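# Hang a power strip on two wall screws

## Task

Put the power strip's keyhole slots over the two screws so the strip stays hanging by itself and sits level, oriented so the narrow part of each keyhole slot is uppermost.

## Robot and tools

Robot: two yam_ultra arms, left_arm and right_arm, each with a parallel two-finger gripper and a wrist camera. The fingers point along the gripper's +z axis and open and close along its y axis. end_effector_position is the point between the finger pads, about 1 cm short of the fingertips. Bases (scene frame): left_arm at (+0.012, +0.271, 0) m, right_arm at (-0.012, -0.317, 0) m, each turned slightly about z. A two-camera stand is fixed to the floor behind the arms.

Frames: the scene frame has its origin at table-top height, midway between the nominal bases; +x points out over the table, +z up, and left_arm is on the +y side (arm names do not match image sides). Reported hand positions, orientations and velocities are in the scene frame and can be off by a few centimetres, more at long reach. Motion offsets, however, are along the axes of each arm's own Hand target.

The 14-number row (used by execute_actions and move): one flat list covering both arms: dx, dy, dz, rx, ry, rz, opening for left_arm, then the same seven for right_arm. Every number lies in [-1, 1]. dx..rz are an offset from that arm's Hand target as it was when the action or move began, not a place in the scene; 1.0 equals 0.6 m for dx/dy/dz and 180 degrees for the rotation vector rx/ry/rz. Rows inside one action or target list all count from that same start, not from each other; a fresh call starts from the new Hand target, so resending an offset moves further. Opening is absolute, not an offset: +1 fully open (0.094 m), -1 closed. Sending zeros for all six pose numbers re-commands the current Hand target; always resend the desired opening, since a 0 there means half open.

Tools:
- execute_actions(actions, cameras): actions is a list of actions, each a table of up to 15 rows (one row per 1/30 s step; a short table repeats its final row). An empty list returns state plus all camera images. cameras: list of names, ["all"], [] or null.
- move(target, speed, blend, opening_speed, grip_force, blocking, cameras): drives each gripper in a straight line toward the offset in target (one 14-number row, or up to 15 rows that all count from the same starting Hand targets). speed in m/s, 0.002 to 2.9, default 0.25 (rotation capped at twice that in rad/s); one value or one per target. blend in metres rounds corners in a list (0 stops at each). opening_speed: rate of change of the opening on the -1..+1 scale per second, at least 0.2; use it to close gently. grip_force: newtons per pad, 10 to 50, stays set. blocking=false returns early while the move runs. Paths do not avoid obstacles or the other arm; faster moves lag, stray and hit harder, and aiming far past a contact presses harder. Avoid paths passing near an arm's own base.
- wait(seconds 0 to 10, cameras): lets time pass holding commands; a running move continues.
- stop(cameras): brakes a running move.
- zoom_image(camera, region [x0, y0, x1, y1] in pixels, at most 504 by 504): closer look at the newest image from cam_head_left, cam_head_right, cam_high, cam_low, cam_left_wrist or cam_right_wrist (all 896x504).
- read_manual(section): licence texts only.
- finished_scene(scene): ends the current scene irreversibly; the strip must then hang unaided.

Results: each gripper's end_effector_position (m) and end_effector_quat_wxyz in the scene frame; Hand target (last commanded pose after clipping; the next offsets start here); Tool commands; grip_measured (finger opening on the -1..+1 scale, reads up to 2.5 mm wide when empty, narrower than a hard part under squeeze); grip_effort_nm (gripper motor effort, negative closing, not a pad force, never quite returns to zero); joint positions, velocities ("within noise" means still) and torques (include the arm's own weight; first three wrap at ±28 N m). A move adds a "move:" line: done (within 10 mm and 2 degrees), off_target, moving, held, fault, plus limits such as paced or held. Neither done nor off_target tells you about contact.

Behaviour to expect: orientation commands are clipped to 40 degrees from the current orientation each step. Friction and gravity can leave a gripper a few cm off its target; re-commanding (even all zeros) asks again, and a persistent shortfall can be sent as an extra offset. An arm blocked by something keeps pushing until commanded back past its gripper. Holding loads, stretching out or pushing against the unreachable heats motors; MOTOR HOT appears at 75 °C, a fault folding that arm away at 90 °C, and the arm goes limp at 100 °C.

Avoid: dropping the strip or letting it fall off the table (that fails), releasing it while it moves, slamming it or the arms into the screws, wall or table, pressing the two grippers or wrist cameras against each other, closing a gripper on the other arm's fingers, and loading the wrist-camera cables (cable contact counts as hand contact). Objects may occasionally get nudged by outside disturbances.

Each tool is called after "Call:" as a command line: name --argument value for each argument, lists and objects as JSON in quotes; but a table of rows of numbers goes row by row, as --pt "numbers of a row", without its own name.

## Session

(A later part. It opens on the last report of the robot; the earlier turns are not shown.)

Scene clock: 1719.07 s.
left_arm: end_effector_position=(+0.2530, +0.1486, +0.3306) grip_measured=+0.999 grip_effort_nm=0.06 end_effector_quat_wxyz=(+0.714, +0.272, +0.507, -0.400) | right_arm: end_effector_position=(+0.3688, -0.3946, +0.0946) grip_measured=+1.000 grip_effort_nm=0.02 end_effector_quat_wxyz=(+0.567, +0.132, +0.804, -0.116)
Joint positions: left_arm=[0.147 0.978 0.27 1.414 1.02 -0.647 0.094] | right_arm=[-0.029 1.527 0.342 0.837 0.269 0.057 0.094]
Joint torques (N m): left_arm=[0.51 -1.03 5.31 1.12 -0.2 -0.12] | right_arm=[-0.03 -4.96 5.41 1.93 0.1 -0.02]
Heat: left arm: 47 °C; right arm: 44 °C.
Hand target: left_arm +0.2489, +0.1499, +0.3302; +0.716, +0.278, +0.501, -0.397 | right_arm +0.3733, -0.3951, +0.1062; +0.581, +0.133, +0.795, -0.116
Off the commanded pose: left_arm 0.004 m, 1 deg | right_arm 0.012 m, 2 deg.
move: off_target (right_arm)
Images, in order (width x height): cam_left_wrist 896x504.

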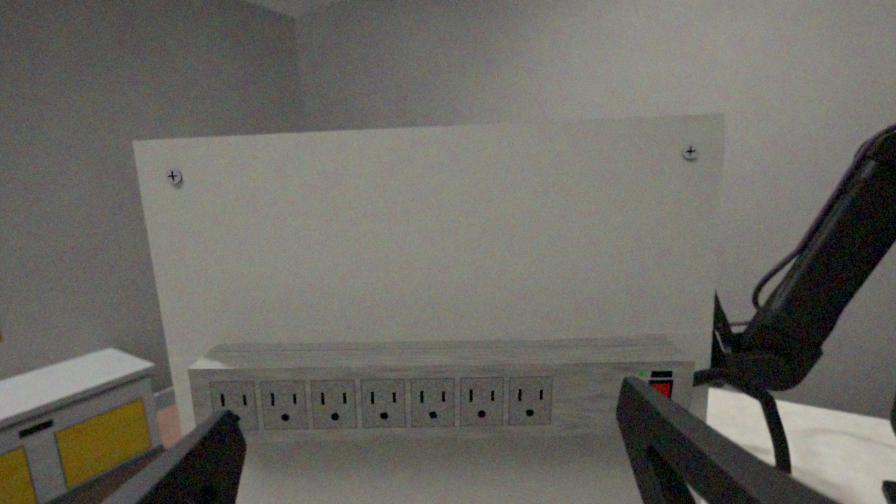

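Call:
move --pt "0.087 0.149 0.262 0 0.111 0 -1 0 0 0 0 0 0 1" --pt "0.181 0.149 0.228 0 0.111 0 -1 0 0 0 0 0 0 1" --cameras '["cam_left_wrist"]' --speed '[0.2,0.04]'

Call:
move --target '[-0.07,0,0,0,0,0,-1,0,0,0,0,0,0,1]' --cameras '["cam_left_wrist"]' --speed 0.04

Scene clock: 1732.03 s.
left_arm: end_effector_position=(+0.4104, +0.0587, +0.2982) grip_measured=-0.985 grip_effort_nm=-0.80 end_effector_quat_wxyz=(+0.639, +0.347, +0.597, -0.338) | right_arm: end_effector_position=(+0.3688, -0.3946, +0.0946) grip_measured=+1.000 grip_effort_nm=0.02 end_effector_quat_wxyz=(+0.567, +0.132, +0.804, -0.116)
Joint positions: left_arm=[-0.179 1.517 0.883 0.698 0.815 -0.007 0.001] | right_arm=[-0.029 1.527 0.342 0.837 0.269 0.057 0.094]
Joint torques (N m): left_arm=[-0.62 -3.89 5.15 1.18 -0.07 0.11] | right_arm=[-0.2 -5.07 5.45 1.97 0.09 0.02]
Heat: left arm: 47 °C; right arm: 44 °C.
Hand target: left_arm +0.4125, +0.0566, +0.2749; +0.618, +0.343, +0.618, -0.343 | right_arm +0.3733, -0.3951, +0.1062; +0.581, +0.133, +0.795, -0.116
Off the commanded pose: left_arm 0.023 m, 3 deg | right_arm 0.012 m, 2 deg.
move: off_target (left_arm, right_arm)
Images, in order (width x height): cam_left_wrist 896x504.

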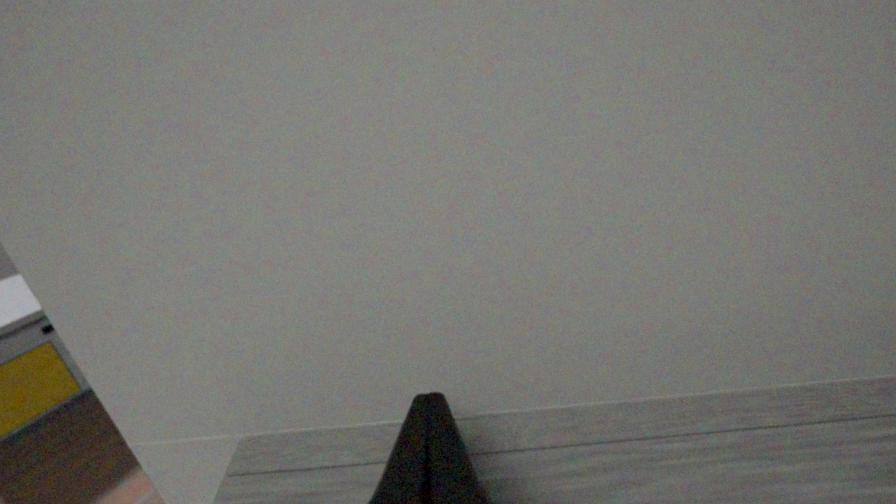

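Scene clock: 1733.73 s.
left_arm: end_effector_position=(+0.4176, +0.0601, +0.2992) grip_measured=-0.985 grip_effort_nm=-0.80 end_effector_quat_wxyz=(+0.616, +0.338, +0.623, -0.344) | right_arm: end_effector_position=(+0.3688, -0.3946, +0.0946) grip_measured=+1.000 grip_effort_nm=0.02 end_effector_quat_wxyz=(+0.567, +0.132, +0.804, -0.116)
Joint positions: left_arm=[-0.173 1.517 0.946 0.564 0.815 -0.007 0.001] | right_arm=[-0.029 1.527 0.342 0.837 0.269 0.057 0.094]
Joint torques (N m): left_arm=[-0.61 -8.13 9.76 0.86 -0.03 0.03] | right_arm=[-0.01 -4.97 5.29 1.99 0.07 -0.01]
Heat: left arm: 47 °C; right arm: 44 °C.
Hand target: left_arm +0.4125, +0.0566, +0.3170; +0.618, +0.343, +0.618, -0.343 | right_arm +0.3733, -0.3951, +0.1062; +0.581, +0.133, +0.795, -0.116
Off the commanded pose: left_arm 0.019 m, 1 deg | right_arm 0.012 m, 2 deg.
move: off_target (left_arm, right_arm)
Images, in order (width x height): cam_left_wrist 896x504.

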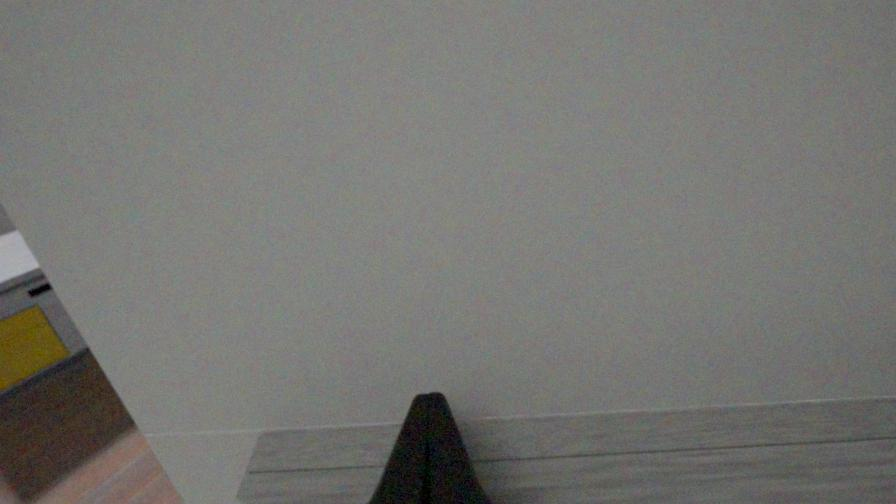

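Call:
move --target '[-0.03,0,0,0,0,0,-1,0,0,0,0,0,0,1]' --cameras '["cam_left_wrist"]' --speed 0.04

Scene clock: 1737.47 s.
left_arm: end_effector_position=(+0.4185, +0.0606, +0.3151) grip_measured=-0.985 grip_effort_nm=-0.80 end_effector_quat_wxyz=(+0.613, +0.336, +0.627, -0.344) | right_arm: end_effector_position=(+0.3688, -0.3946, +0.0946) grip_measured=+1.000 grip_effort_nm=0.02 end_effector_quat_wxyz=(+0.567, +0.132, +0.804, -0.116)
Joint positions: left_arm=[-0.172 1.498 1.003 0.479 0.815 -0.007 0.001] | right_arm=[-0.029 1.527 0.342 0.837 0.269 0.057 0.094]
Joint torques (N m): left_arm=[-0.59 -7.97 10.25 0.93 -0.01 0.05] | right_arm=[-0.08 -5.04 5.31 1.99 0.06 0]
Heat: left arm: 48 °C; right arm: 44 °C.
Hand target: left_arm +0.4125, +0.0566, +0.3350; +0.618, +0.343, +0.618, -0.343 | right_arm +0.3733, -0.3951, +0.1062; +0.581, +0.133, +0.795, -0.116
Off the commanded pose: left_arm 0.021 m, 1 deg | right_arm 0.012 m, 2 deg.
move: off_target (left_arm, right_arm)
Images, in order (width x height): cam_left_wrist 896x504.

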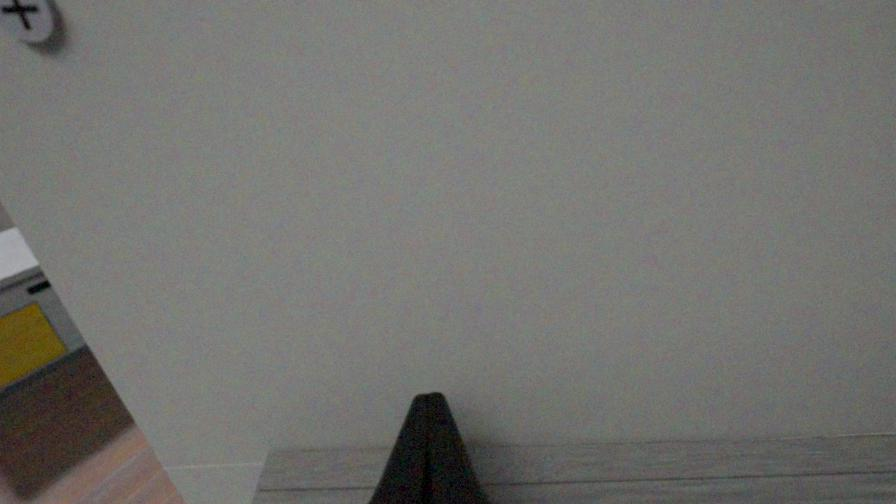

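Call:
move --pt "0 0.02 -0.25 0 0 0 -1 0 0 0 0 0 0 1" --pt "0.358 0.2065 -0.064 -0.3465 0.2479 -0.3474 0 0 0 0 0 0 0 1" --cameras '["cam_left_wrist"]' --speed 0.25 --blend '[0.04,0]'

Scene clock: 1778.40 s.
left_arm: end_effector_position=(+0.4968, +0.1587, +0.1233) grip_measured=-0.002 grip_effort_nm=0.06 end_effector_quat_wxyz=(+0.197, -0.252, +0.940, -0.117) | right_arm: end_effector_position=(+0.3688, -0.3946, +0.0946) grip_measured=+1.000 grip_effort_nm=0.02 end_effector_quat_wxyz=(+0.567, +0.132, +0.804, -0.116)
Joint positions: left_arm=[-0.204 2.018 1.742 -0.833 0.023 -0.75 0.047] | right_arm=[-0.029 1.527 0.342 0.837 0.269 0.057 0.094]
Joint torques (N m): left_arm=[-0.68 -7.53 9.72 0.5 -0.17 -0.12] | right_arm=[-0.02 -5.05 5.37 1.95 0.08 0.01]
Heat: left arm: 50 °C; right arm: 44 °C.
Hand target: left_arm +0.4973, +0.1547, +0.1201; +0.189, -0.253, +0.943, -0.106 | right_arm +0.3733, -0.3951, +0.1062; +0.581, +0.133, +0.795, -0.116
Off the commanded pose: left_arm 0.005 m, 2 deg | right_arm 0.012 m, 2 deg.
move: off_target (right_arm)
Images, in order (width x height): cam_left_wrist 896x504.

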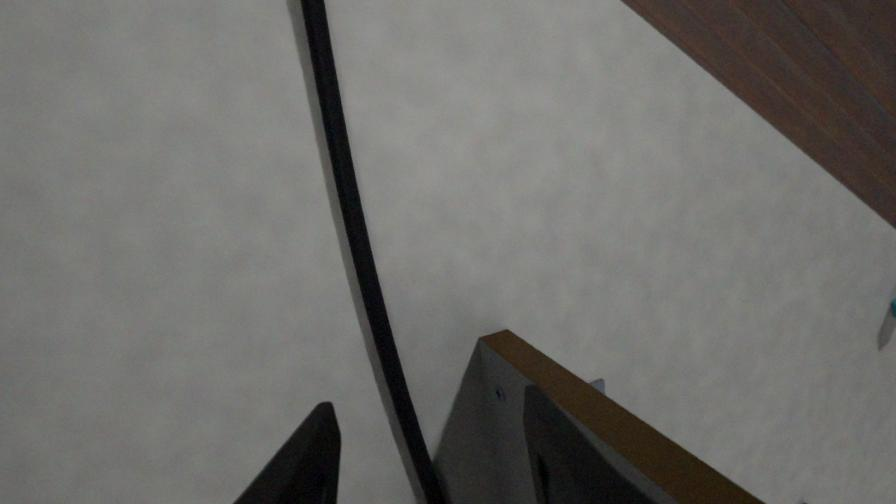

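Call:
move --target '[0.043,0.062,0.128,0,0,0,0,0,0,0,0,0,0,1]' --cameras '["cam_left_wrist"]' --speed 0.12

Scene clock: 1786.93 s.
left_arm: end_effector_position=(+0.4877, +0.1654, +0.0398) grip_measured=-0.002 grip_effort_nm=0.06 end_effector_quat_wxyz=(+0.184, -0.257, +0.942, -0.109) | right_arm: end_effector_position=(+0.3688, -0.3946, +0.0946) grip_measured=+1.000 grip_effort_nm=0.02 end_effector_quat_wxyz=(+0.567, +0.132, +0.804, -0.116)
Joint positions: left_arm=[-0.195 2.064 1.486 -0.563 0.023 -0.75 0.047] | right_arm=[-0.029 1.527 0.342 0.837 0.269 0.057 0.094]
Joint torques (N m): left_arm=[0.25 -7.97 5.98 1.2 -0.07 0.11] | right_arm=[-0.02 -5.08 5.48 1.94 0.1 0]
Heat: left arm: 49 °C; right arm: 44 °C.
Hand target: left_arm +0.4920, +0.1649, +0.0318; +0.189, -0.253, +0.943, -0.106 | right_arm +0.3733, -0.3951, +0.1062; +0.581, +0.133, +0.795, -0.116
Off the commanded pose: left_arm 0.009 m, 1 deg | right_arm 0.012 m, 2 deg.
move: off_target (right_arm)
Images, in order (width x height): cam_left_wrist 896x504.

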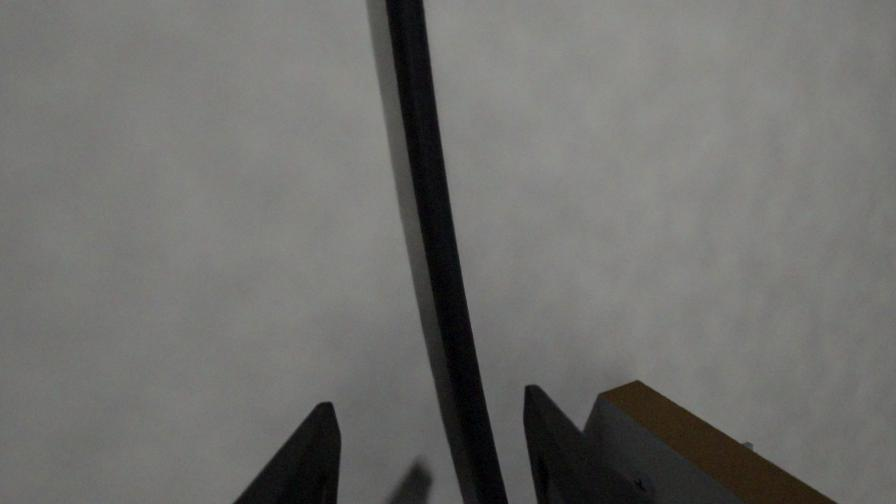

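Call:
move --pt "-0.004 -0.012 0.038 0 0 0 0.0 0 0 0 0 0 0 1" --pt "-0.004 -0.012 0.038 0 0 0 -1 0 0 0 0 0 0 1" --cameras '["cam_left_wrist"]' --speed 0.08 --opening_speed 1.0

Scene clock: 1793.17 s.
left_arm: end_effector_position=(+0.5054, +0.1584, +0.0232) grip_measured=-0.985 grip_effort_nm=-0.80 end_effector_quat_wxyz=(+0.196, -0.253, +0.940, -0.114) | right_arm: end_effector_position=(+0.3688, -0.3946, +0.0946) grip_measured=+1.000 grip_effort_nm=0.02 end_effector_quat_wxyz=(+0.567, +0.132, +0.804, -0.116)
Joint positions: left_arm=[-0.202 2.136 1.517 -0.495 0.018 -0.75 0.001] | right_arm=[-0.029 1.527 0.342 0.837 0.269 0.057 0.094]
Joint torques (N m): left_arm=[-0.4 -7.84 7.72 0.79 -0.06 0.03] | right_arm=[-0.02 -5.12 5.34 1.96 0.08 0.03]
Heat: left arm: 49 °C; right arm: 44 °C.
Hand target: left_arm +0.5065, +0.1576, +0.0140; +0.189, -0.253, +0.943, -0.106 | right_arm +0.3733, -0.3951, +0.1062; +0.581, +0.133, +0.795, -0.116
Off the commanded pose: left_arm 0.009 m, 1 deg | right_arm 0.012 m, 2 deg.
move: off_target (right_arm); target 2's new opening was sent with left_arm's hand 0.011 m and 1 deg from that target
Images, in order (width x height): cam_left_wrist 896x504.

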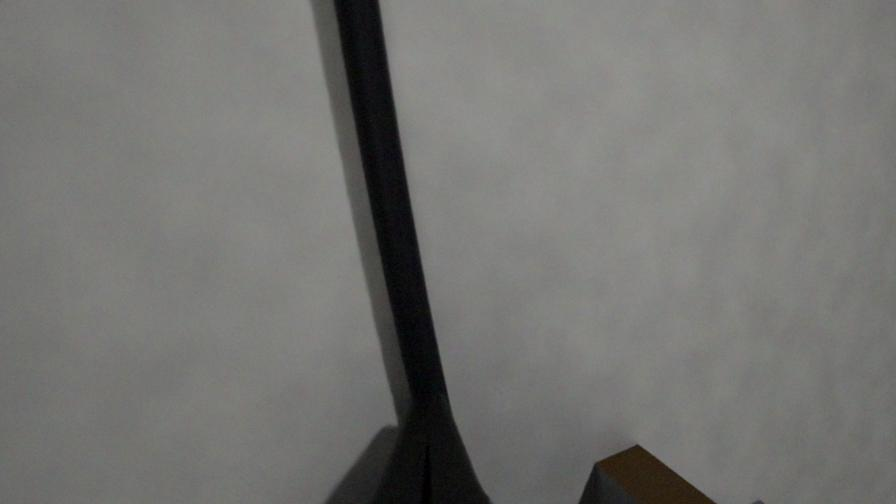

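Call:
move --pt "0 0 -0.01 0 0 0 -0.2 0 0 0 0 0 0 1" --pt "0 0 0.02 0 0 0 -0.2 0 0 0 0 0 0 1" --cameras '["cam_left_wrist"]' --speed 0.06

Scene clock: 1798.47 s.
left_arm: end_effector_position=(+0.5077, +0.1611, +0.0195) grip_measured=-0.202 grip_effort_nm=0.06 end_effector_quat_wxyz=(+0.195, -0.256, +0.940, -0.112) | right_arm: end_effector_position=(+0.3688, -0.3946, +0.0946) grip_measured=+1.000 grip_effort_nm=0.02 end_effector_quat_wxyz=(+0.567, +0.132, +0.804, -0.116)
Joint positions: left_arm=[-0.196 2.15 1.525 -0.492 0.018 -0.75 0.038] | right_arm=[-0.029 1.527 0.342 0.837 0.269 0.057 0.094]
Joint torques (N m): left_arm=[-0.42 -6.6 7.51 1.03 -0.08 0] | right_arm=[-0.09 -5.2 5.38 1.99 0.06 -0.03]
Heat: left arm: 48 °C; right arm: 44 °C.
Hand target: left_arm +0.5113, +0.1564, +0.0031; +0.189, -0.253, +0.943, -0.106 | right_arm +0.3733, -0.3951, +0.1062; +0.581, +0.133, +0.795, -0.116
Off the commanded pose: left_arm 0.017 m, 1 deg | right_arm 0.012 m, 2 deg.
move: off_target (left_arm, right_arm)
Images, in order (width x height): cam_left_wrist 896x504.

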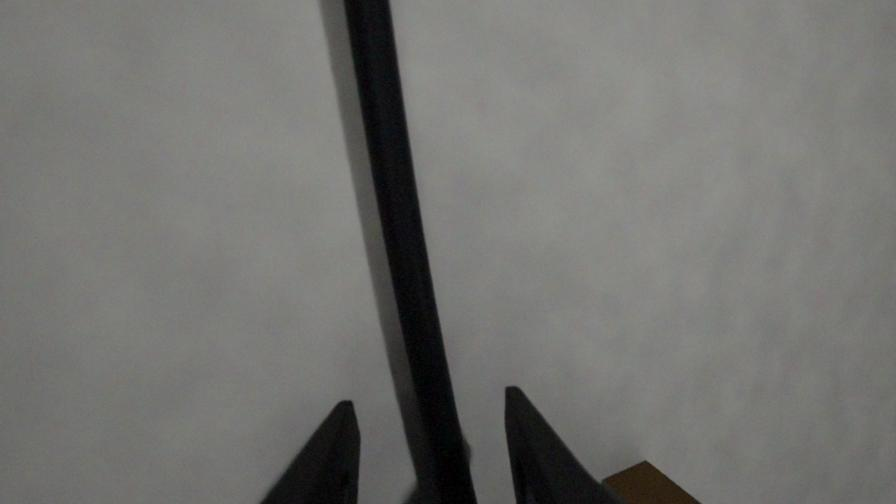

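Call:
move --pt "0 0 0.022 0 0 0 -0.2 0 0 0 0 0 0 1" --pt "0 0 0.022 0 0 0 -1 0 0 0 0 0 0 1" --cameras '["cam_left_wrist"]' --speed 0.05 --opening_speed 1.0

Scene clock: 1803.53 s.
left_arm: end_effector_position=(+0.5214, +0.1608, +0.0156) grip_measured=-0.821 grip_effort_nm=-1.05 end_effector_quat_wxyz=(+0.213, -0.257, +0.936, -0.113) | right_arm: end_effector_position=(+0.3688, -0.3946, +0.0946) grip_measured=+1.000 grip_effort_nm=0.02 end_effector_quat_wxyz=(+0.567, +0.132, +0.804, -0.116)
Joint positions: left_arm=[-0.196 2.182 1.545 -0.446 0.004 -0.75 0.008] | right_arm=[-0.029 1.527 0.342 0.837 0.269 0.057 0.094]
Joint torques (N m): left_arm=[-0.38 -6.48 6.95 0.84 0.07 -0.02] | right_arm=[-0.14 -5.04 5.48 1.99 0.1 -0.01]
Heat: left arm: 48 °C; right arm: 44 °C.
Hand target: left_arm +0.5168, +0.1550, -0.0089; +0.189, -0.253, +0.943, -0.106 | right_arm +0.3733, -0.3951, +0.1062; +0.581, +0.133, +0.795, -0.116
Off the commanded pose: left_arm 0.026 m, 3 deg | right_arm 0.012 m, 2 deg.
move: off_target (left_arm, right_arm); target 2's new opening was sent with left_arm's hand 0.029 m and 3 deg from that target
Images, in order (width x height): cam_left_wrist 896x504.

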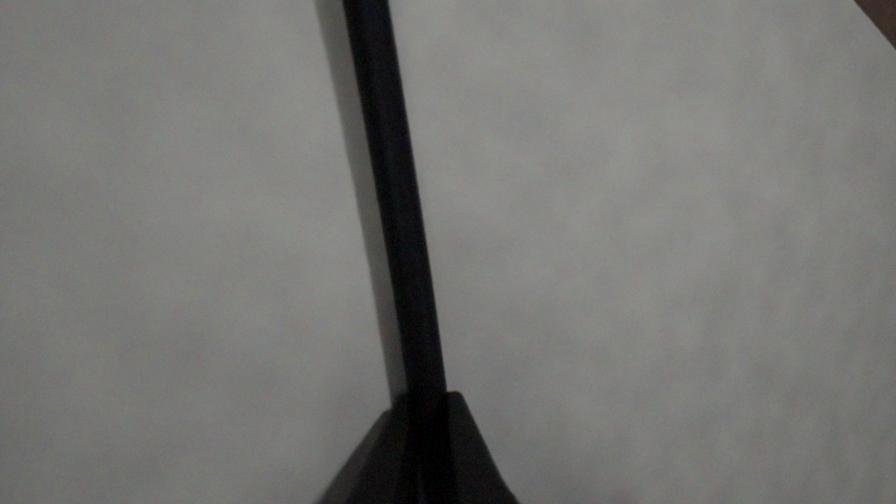

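Call:
move --pt "-0.025 -0.025 -0.0755 0 0 0 -1 0 0 0 0 0 0 1" --pt "0.1705 0.0707 -0.189 0 0 0 -1 0 0 0 0 0 0 1" --pt "0.1857 0.0855 -0.1437 0 0 0 -1 0 0 0 0 0 0 1" --cameras '["cam_left_wrist","cam_high","cam_head_left"]' --speed '[0.08,0.12,0.08]' --blend '[0.01,0.01,0]'

Scene clock: 1811.53 s.
left_arm: end_effector_position=(+0.3745, +0.1576, +0.0270) grip_measured=-0.821 grip_effort_nm=-1.05 end_effector_quat_wxyz=(+0.195, -0.262, +0.939, -0.106) | right_arm: end_effector_position=(+0.3688, -0.3946, +0.0946) grip_measured=+1.000 grip_effort_nm=0.02 end_effector_quat_wxyz=(+0.567, +0.132, +0.804, -0.116)
Joint positions: left_arm=[-0.31 1.701 0.931 -0.355 -0.045 -0.861 0.008] | right_arm=[-0.029 1.527 0.342 0.837 0.269 0.057 0.094]
Joint torques (N m): left_arm=[-1.16 -5.48 5.19 0.96 -0.01 -0.04] | right_arm=[-0.02 -5.19 5.33 1.93 0.11 0]
Heat: left arm: 47 °C; right arm: 44 °C.
Hand target: left_arm +0.3698, +0.1500, +0.0202; +0.189, -0.253, +0.943, -0.106 | right_arm +0.3733, -0.3951, +0.1062; +0.581, +0.133, +0.795, -0.116
Off the commanded pose: left_arm 0.011 m, 1 deg | right_arm 0.012 m, 2 deg.
move: off_target (left_arm, right_arm)
Images, in order (width x height): cam_head_left 896x504, cam_high 896x504, cam_left_wrist 896x504.

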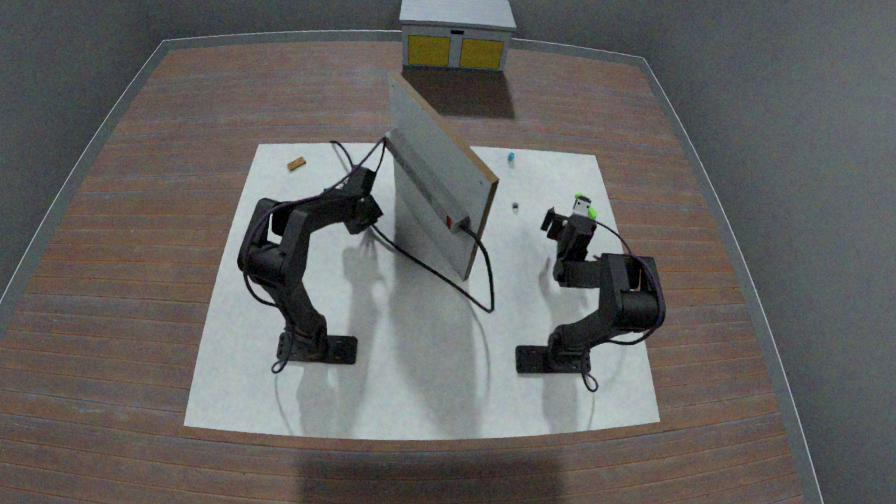

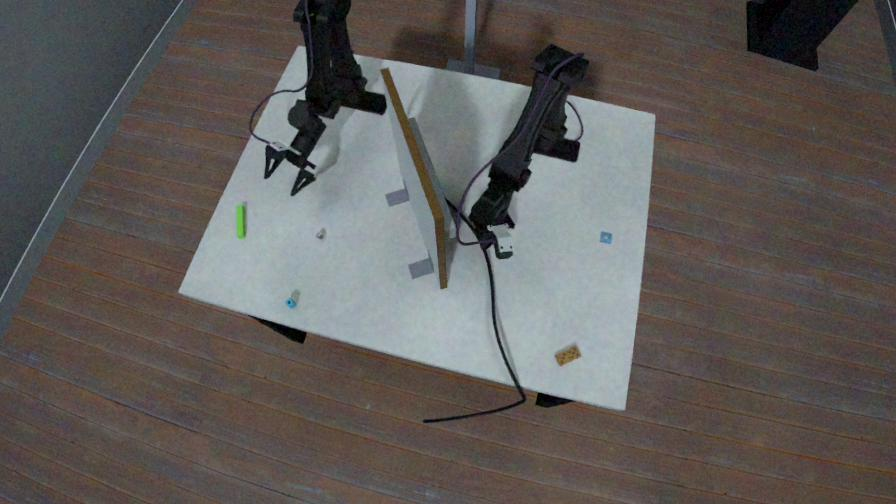

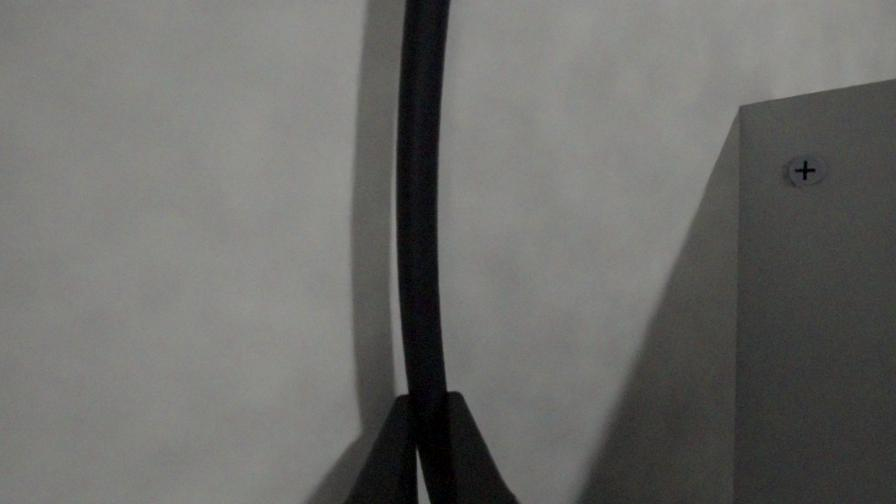

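Call:
move --pt "0 0 0.0 0 0 0 -0.2 0 0 0 0 0 0 1" --pt "0 0 -0.2 0 0 0 -0.2 0 0 0 0 0 0 1" --cameras '["cam_head_left","cam_high"]' --speed '[0.1,0.15]' --opening_speed 1.5

Scene clock: 1817.27 s.
left_arm: end_effector_position=(+0.3216, +0.1653, +0.1158) grip_measured=-0.202 grip_effort_nm=0.06 end_effector_quat_wxyz=(+0.183, -0.254, +0.944, -0.103) | right_arm: end_effector_position=(+0.3688, -0.3946, +0.0946) grip_measured=+1.000 grip_effort_nm=0.03 end_effector_quat_wxyz=(+0.567, +0.132, +0.804, -0.116)
Joint positions: left_arm=[-0.339 1.4 1.023 -0.773 -0.044 -0.873 0.038] | right_arm=[-0.029 1.527 0.342 0.837 0.269 0.057 0.094]
Joint torques (N m): left_arm=[-0.59 -5.9 9.09 0.43 -0.1 -0.11] | right_arm=[-0.1 -5.05 5.49 1.98 0.09 0.01]
Heat: left arm: 47 °C; right arm: 44 °C.
Hand target: left_arm +0.3204, +0.1626, +0.1289; +0.189, -0.253, +0.943, -0.106 | right_arm +0.3733, -0.3951, +0.1062; +0.581, +0.133, +0.795, -0.116
Off the commanded pose: left_arm 0.013 m, 1 deg | right_arm 0.012 m, 2 deg.
move: off_target (left_arm, right_arm)
Images, in order (width x height): cam_head_left 896x504, cam_high 896x504.

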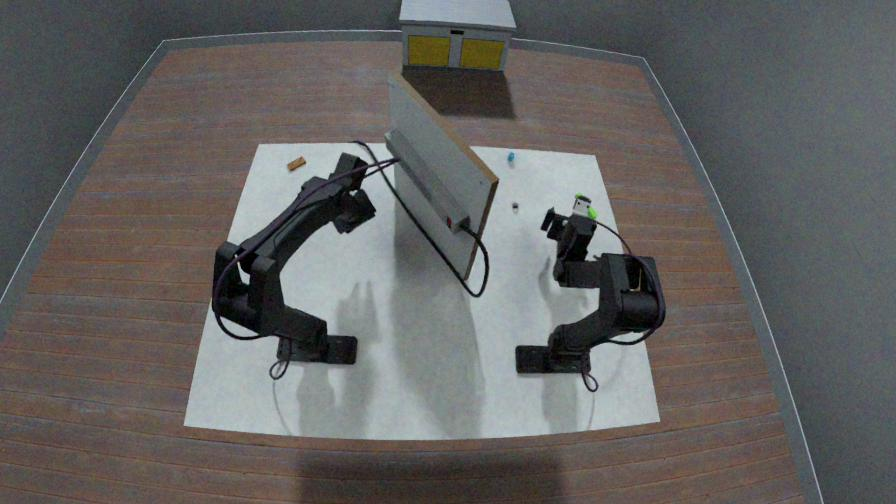

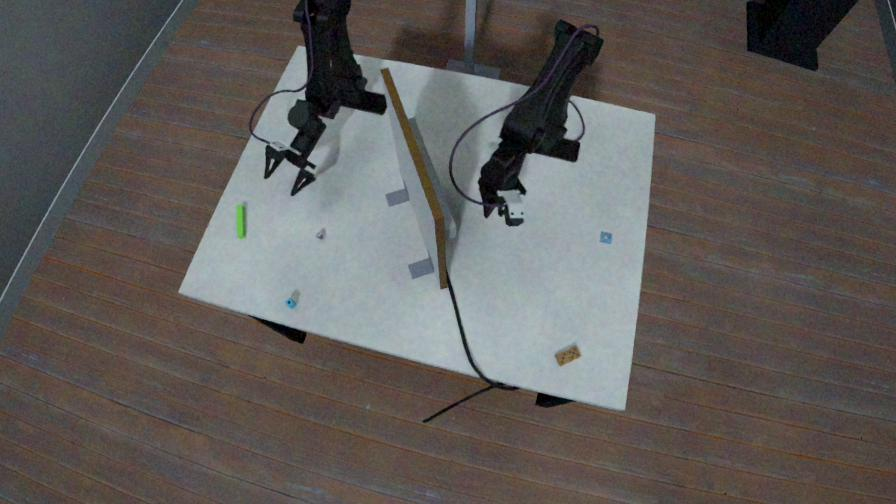

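Call:
move --target '[0.005,-0.065,-0.351,0.413,-0.3355,0.2902,1,0,0,0,0,0,0,1]' --cameras '["cam_left_wrist"]' --speed 0.3

Scene clock: 1825.97 s.
left_arm: end_effector_position=(+0.2528, +0.1490, +0.3306) grip_measured=+0.999 grip_effort_nm=0.06 end_effector_quat_wxyz=(+0.714, +0.271, +0.506, -0.400) | right_arm: end_effector_position=(+0.3688, -0.3946, +0.0946) grip_measured=+1.000 grip_effort_nm=0.02 end_effector_quat_wxyz=(+0.567, +0.132, +0.804, -0.116)
Joint positions: left_arm=[0.149 0.977 0.268 1.415 1.019 -0.647 0.094] | right_arm=[-0.029 1.527 0.342 0.837 0.269 0.057 0.094]
Joint torques (N m): left_arm=[0.65 -0.92 5.37 1.12 -0.21 -0.16] | right_arm=[-0.02 -4.98 5.41 1.98 0.09 0]
Heat: left arm: 47 °C; right arm: 44 °C.
Hand target: left_arm +0.2485, +0.1500, +0.3302; +0.717, +0.278, +0.501, -0.397 | right_arm +0.3733, -0.3951, +0.1062; +0.581, +0.133, +0.795, -0.116
Off the commanded pose: left_arm 0.004 m, 1 deg | right_arm 0.012 m, 2 deg.
move: off_target (right_arm)
Images, in order (width x height): cam_left_wrist 896x504.

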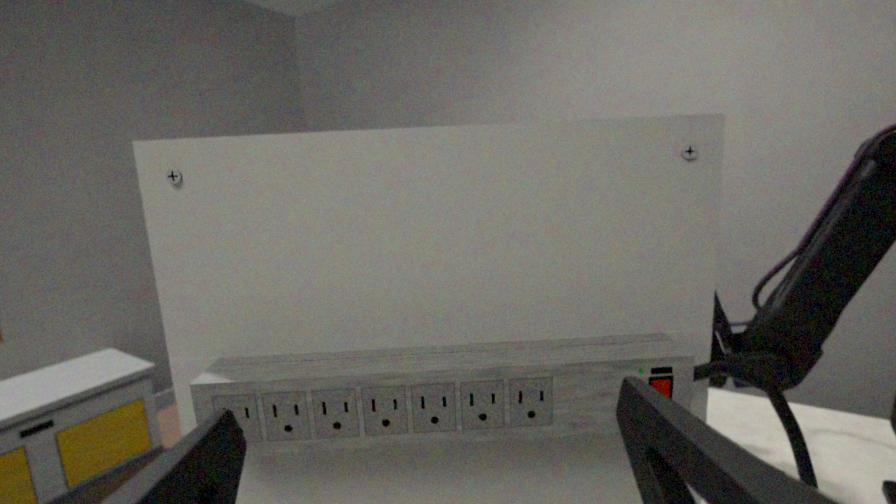

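Call:
wait --seconds 2 --cameras '["cam_left_wrist","cam_head_left"]'

Call:
zoom_image --camera "cam_left_wrist" --region '[150, 310, 450, 450]'

Call:
zoom_image --camera "cam_left_wrist" --region '[500, 300, 800, 440]'

Scene clock: 1831.63 s.
left_arm: end_effector_position=(+0.2528, +0.1490, +0.3306) grip_measured=+0.999 grip_effort_nm=0.06 end_effector_quat_wxyz=(+0.714, +0.271, +0.506, -0.400) | right_arm: end_effector_position=(+0.3688, -0.3946, +0.0946) grip_measured=+1.000 grip_effort_nm=0.02 end_effector_quat_wxyz=(+0.567, +0.132, +0.804, -0.116)
Joint positions: left_arm=[0.149 0.977 0.268 1.415 1.019 -0.647 0.094] | right_arm=[-0.029 1.527 0.342 0.837 0.269 0.057 0.094]
Joint torques (N m): left_arm=[0.64 -0.91 5.27 1.13 -0.21 -0.16] | right_arm=[-0.08 -5.01 5.46 1.96 0.06 0]
Heat: left arm: 47 °C; right arm: 44 °C.
Hand target: left_arm +0.2485, +0.1500, +0.3302; +0.717, +0.278, +0.501, -0.397 | right_arm +0.3733, -0.3951, +0.1062; +0.581, +0.133, +0.795, -0.116
Tool commands: left_gripper/opening=+1.0 right_gripper/opening=+1.0
Off the commanded pose: left_arm 0.004 m, 1 deg | right_arm 0.012 m, 2 deg.
wait: 2.00 s; at rest from the start
Images, in order (width x height): cam_head_left 896x504, cam_left_wrist 896x504.

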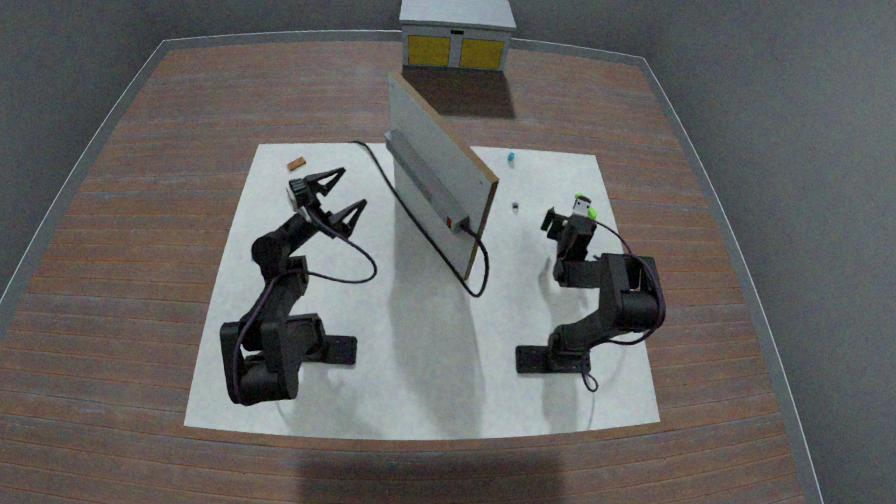

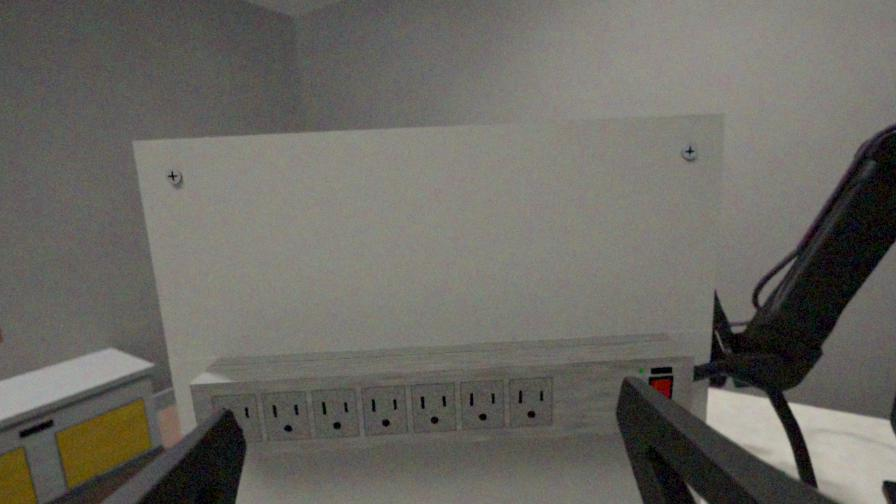

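Scaled by 1.680.

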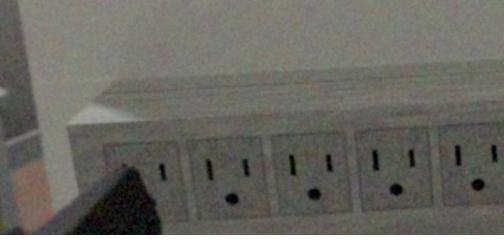

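Scaled by 1.680.

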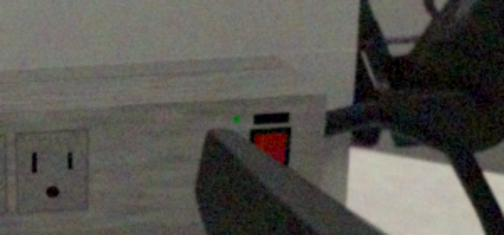

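Call:
finished_scene --scene 1

The scene is finished: the task was done.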